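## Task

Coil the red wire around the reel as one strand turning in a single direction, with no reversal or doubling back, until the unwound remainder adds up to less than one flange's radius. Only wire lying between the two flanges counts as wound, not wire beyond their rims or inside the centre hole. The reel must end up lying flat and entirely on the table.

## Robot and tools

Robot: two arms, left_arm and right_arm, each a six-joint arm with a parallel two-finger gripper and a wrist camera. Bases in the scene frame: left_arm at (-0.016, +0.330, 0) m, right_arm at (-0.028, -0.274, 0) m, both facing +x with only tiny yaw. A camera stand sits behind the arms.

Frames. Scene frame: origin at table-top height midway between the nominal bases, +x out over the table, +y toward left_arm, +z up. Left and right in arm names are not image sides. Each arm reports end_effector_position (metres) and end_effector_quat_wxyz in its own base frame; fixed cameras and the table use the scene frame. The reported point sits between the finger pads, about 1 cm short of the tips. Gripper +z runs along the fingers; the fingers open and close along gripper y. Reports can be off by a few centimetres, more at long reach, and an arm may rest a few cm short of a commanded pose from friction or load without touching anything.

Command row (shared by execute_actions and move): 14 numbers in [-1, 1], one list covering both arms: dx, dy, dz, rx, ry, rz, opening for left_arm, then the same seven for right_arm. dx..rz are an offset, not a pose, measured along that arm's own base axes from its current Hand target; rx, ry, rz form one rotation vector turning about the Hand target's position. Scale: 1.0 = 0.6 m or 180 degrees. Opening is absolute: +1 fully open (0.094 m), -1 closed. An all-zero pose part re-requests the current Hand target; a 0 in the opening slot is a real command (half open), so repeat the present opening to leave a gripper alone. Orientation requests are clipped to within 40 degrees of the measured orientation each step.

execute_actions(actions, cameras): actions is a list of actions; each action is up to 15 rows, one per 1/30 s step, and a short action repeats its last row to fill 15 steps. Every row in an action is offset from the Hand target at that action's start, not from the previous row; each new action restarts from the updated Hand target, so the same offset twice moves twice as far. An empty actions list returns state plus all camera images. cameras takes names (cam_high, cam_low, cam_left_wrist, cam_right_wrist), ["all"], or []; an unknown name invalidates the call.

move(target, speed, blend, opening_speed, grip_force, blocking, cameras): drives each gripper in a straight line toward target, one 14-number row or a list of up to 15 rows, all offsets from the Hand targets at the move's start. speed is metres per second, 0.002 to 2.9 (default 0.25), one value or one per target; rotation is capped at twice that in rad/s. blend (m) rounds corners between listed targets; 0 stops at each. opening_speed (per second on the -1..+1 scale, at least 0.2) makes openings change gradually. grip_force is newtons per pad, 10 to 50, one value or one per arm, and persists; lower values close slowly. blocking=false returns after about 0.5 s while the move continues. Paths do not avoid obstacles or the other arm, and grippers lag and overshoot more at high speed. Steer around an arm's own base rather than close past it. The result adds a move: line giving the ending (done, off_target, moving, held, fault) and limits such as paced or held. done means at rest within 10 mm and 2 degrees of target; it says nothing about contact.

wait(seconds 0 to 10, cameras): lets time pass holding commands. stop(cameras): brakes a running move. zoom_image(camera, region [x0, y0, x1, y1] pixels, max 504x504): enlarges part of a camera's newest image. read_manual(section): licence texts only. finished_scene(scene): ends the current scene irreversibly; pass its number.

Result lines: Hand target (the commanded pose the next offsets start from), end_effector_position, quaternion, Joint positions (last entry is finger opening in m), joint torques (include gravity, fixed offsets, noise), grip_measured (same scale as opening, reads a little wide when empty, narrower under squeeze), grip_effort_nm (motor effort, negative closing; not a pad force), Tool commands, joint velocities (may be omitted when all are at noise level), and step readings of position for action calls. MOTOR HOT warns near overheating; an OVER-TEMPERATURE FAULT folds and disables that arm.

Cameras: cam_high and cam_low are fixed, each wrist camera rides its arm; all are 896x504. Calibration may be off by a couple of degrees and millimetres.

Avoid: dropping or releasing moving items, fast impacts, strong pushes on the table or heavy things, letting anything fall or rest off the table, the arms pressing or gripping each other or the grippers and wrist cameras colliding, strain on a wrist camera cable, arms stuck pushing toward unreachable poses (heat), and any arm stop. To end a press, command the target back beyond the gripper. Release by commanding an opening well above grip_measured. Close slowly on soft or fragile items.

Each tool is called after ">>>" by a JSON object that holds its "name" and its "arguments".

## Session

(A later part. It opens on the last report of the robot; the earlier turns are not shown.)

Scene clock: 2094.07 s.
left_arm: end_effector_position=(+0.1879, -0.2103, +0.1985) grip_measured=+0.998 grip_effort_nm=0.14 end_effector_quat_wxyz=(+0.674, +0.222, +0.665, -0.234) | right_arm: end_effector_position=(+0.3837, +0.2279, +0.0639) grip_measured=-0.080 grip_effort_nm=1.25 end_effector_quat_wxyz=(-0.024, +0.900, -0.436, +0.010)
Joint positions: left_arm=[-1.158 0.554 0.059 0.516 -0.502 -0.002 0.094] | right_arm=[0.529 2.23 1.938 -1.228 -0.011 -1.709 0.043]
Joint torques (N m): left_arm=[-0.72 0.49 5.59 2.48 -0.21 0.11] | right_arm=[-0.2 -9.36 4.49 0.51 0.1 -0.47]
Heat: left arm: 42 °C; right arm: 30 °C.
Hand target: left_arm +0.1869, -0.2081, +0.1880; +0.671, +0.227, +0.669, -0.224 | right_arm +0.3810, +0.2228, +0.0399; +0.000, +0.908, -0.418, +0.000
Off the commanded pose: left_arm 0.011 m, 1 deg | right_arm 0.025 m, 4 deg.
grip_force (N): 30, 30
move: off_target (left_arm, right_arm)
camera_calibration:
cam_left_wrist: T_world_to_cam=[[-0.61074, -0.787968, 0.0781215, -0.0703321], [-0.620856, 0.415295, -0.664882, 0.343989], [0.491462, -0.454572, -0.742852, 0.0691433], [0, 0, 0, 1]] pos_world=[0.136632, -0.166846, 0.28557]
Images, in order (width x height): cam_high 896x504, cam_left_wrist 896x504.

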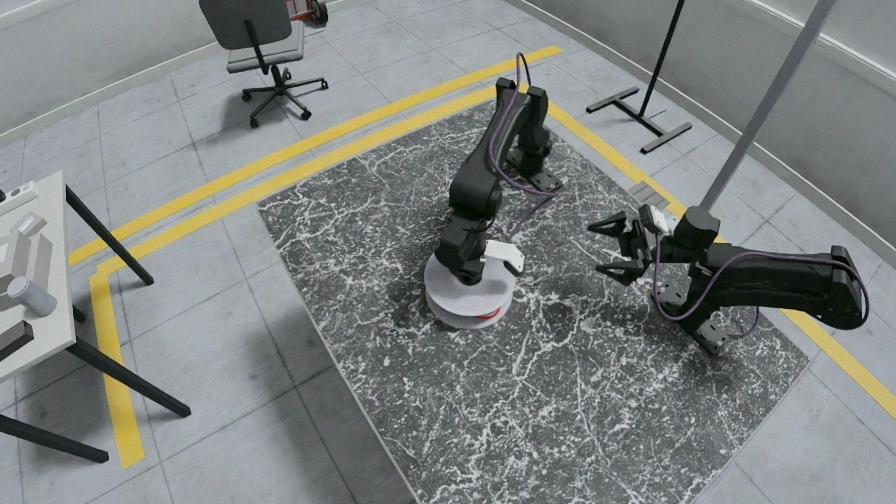

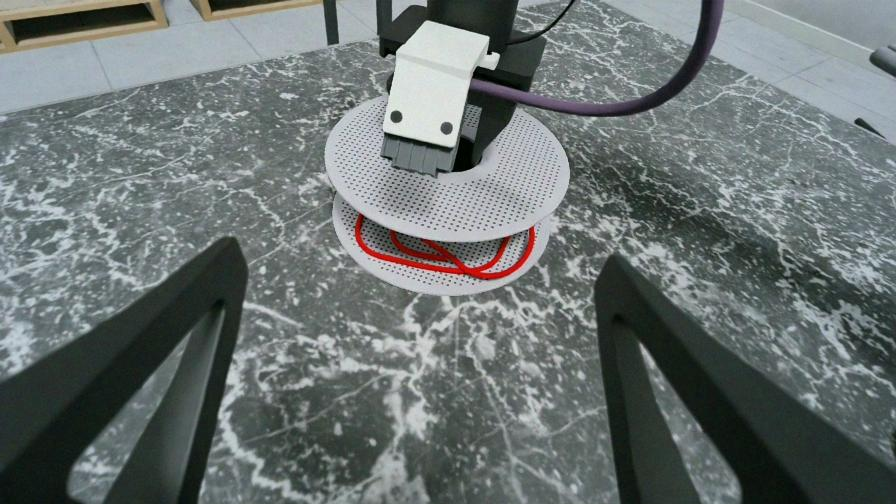

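>>> {"name": "move", "arguments": {"target": [[0,0,0,0,0,0,1.0,0,0,0,0,0,0,-0.93],[0,0,0,0,0,0,1.0,0,0,0.09,0,0,0,-0.93],[0,0,0,0,0,0,1.0,0,0,0.16,0,0,-0.55,-0.93]], "speed": [0.1,0.12,0.25], "cameras": ["all"]}}

>>> {"name": "zoom_image", "arguments": {"camera": "cam_left_wrist", "region": [310, 150, 610, 320]}}

>>> {"name": "zoom_image", "arguments": {"camera": "cam_low", "region": [370, 290, 530, 375]}}

>>> {"name": "zoom_image", "arguments": {"camera": "cam_high", "region": [400, 210, 560, 340]}}

Scene clock: 2138.17 s.
left_arm: end_effector_position=(+0.1879, -0.2103, +0.1985) grip_measured=+0.998 grip_effort_nm=0.14 end_effector_quat_wxyz=(+0.674, +0.222, +0.665, -0.234) | right_arm: end_effector_position=(+0.3786, +0.2214, +0.1280) grip_measured=-0.928 grip_effort_nm=-0.14 end_effector_quat_wxyz=(+0.007, -0.277, +0.961, -0.001)
Joint positions: left_arm=[-1.158 0.554 0.059 0.516 -0.502 -0.002 0.094] | right_arm=[0.529 2.27 2.26 -1.548 0.006 -0.032 0.003]
Joint torques (N m): left_arm=[-0.72 0.46 5.59 2.48 -0.2 0.11] | right_arm=[-0.39 -13.29 8.32 0.06 -0.05 0.11]
Heat: left arm: 43 °C; right arm: 30 °C.
Hand target: left_arm +0.1869, -0.2081, +0.1880; +0.671, +0.227, +0.669, -0.224 | right_arm +0.3811, +0.2228, +0.1360; +0.000, -0.272, +0.962, +0.000
Off the commanded pose: left_arm 0.011 m, 1 deg | right_arm 0.008 m, 1 deg.
joint sent to its limit (right arm) — joint 4 (wrist pitch), lower limit. The joint targets still meet the commanded pose.
grip_force (N): 30, 30
move: off_target (left_arm)
camera_calibration:
cam_left_wrist: T_world_to_cam=[[-0.61074, -0.787968, 0.0781215, -0.0703321], [-0.620856, 0.415295, -0.664882, 0.343989], [0.491462, -0.454572, -0.742852, 0.0691433], [0, 0, 0, 1]] pos_world=[0.136632, -0.166846, 0.28557]
cam_right_wrist: T_world_to_cam=[[0.593126, -0.805059, 0.0090889, -0.0513472], [-0.547732, -0.395215, 0.737424, 0.208005], [-0.590078, -0.442363, -0.675369, 0.520489], [0, 0, 0, 1]] pos_world=[0.451515, 0.271114, 0.1986]

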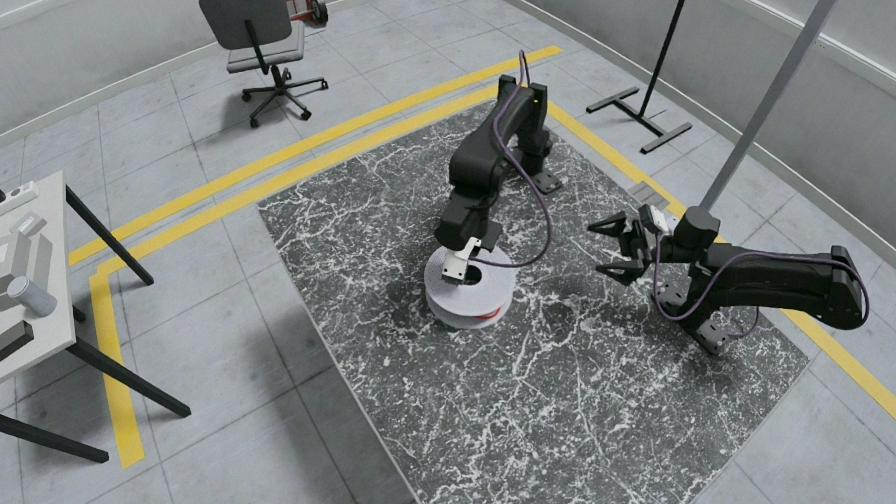

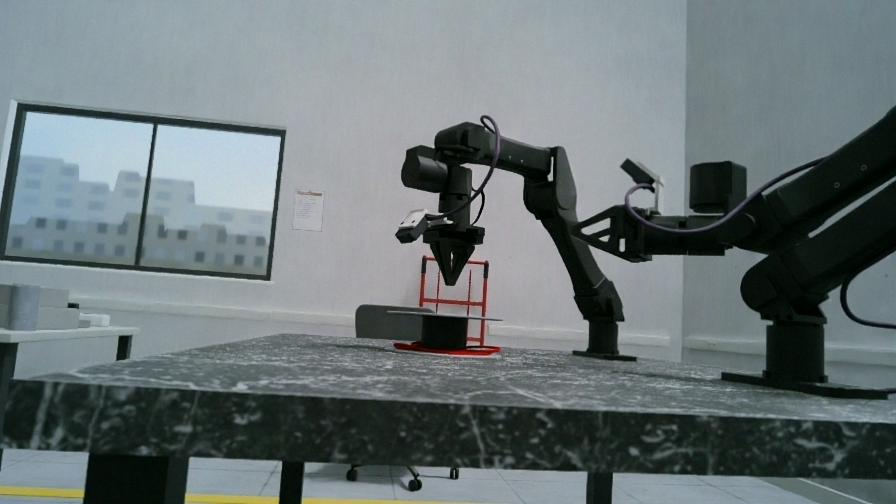

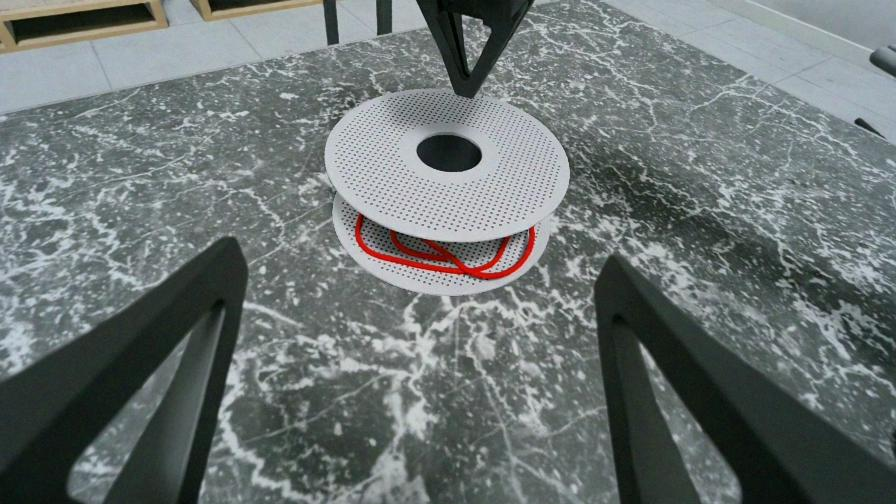

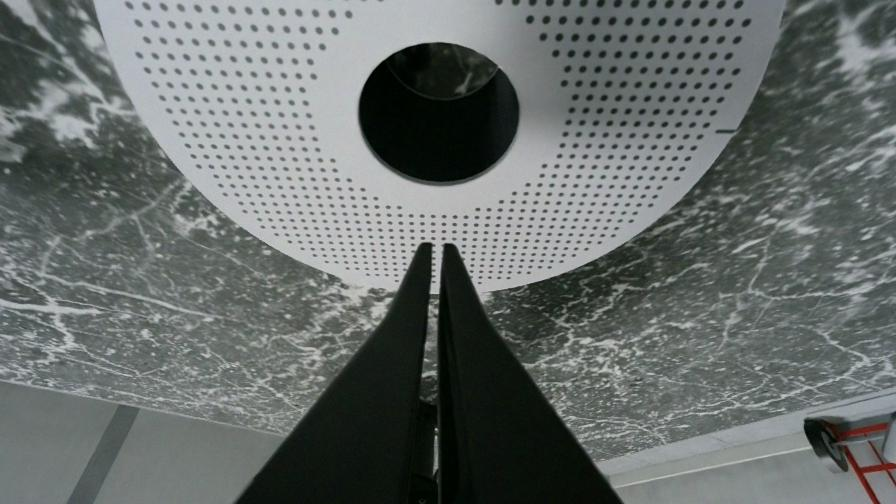

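Scaled by 1.680 from the camera's 896x504 image, which has a finer 1280x720 frame.

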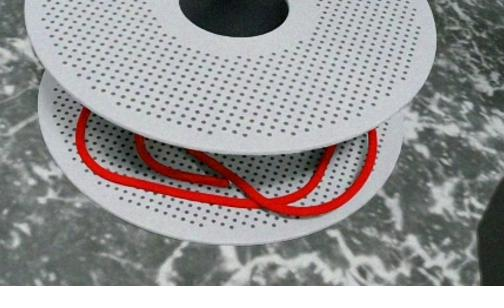

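Scaled by 3.150 from the camera's 896x504 image, which has a finer 1280x720 frame.

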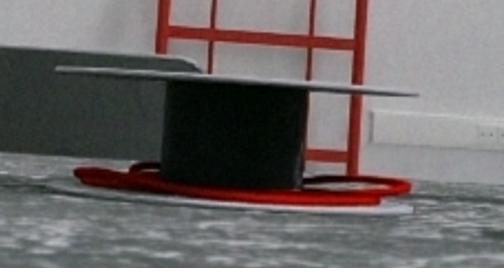

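Scaled by 3.150 from the camera's 896x504 image, which has a finer 1280x720 frame.

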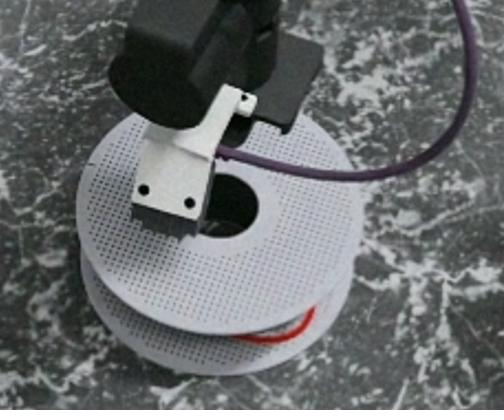

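>>> {"name": "finished_scene", "arguments": {"scene": 1}}

The scene is finished: the task was done.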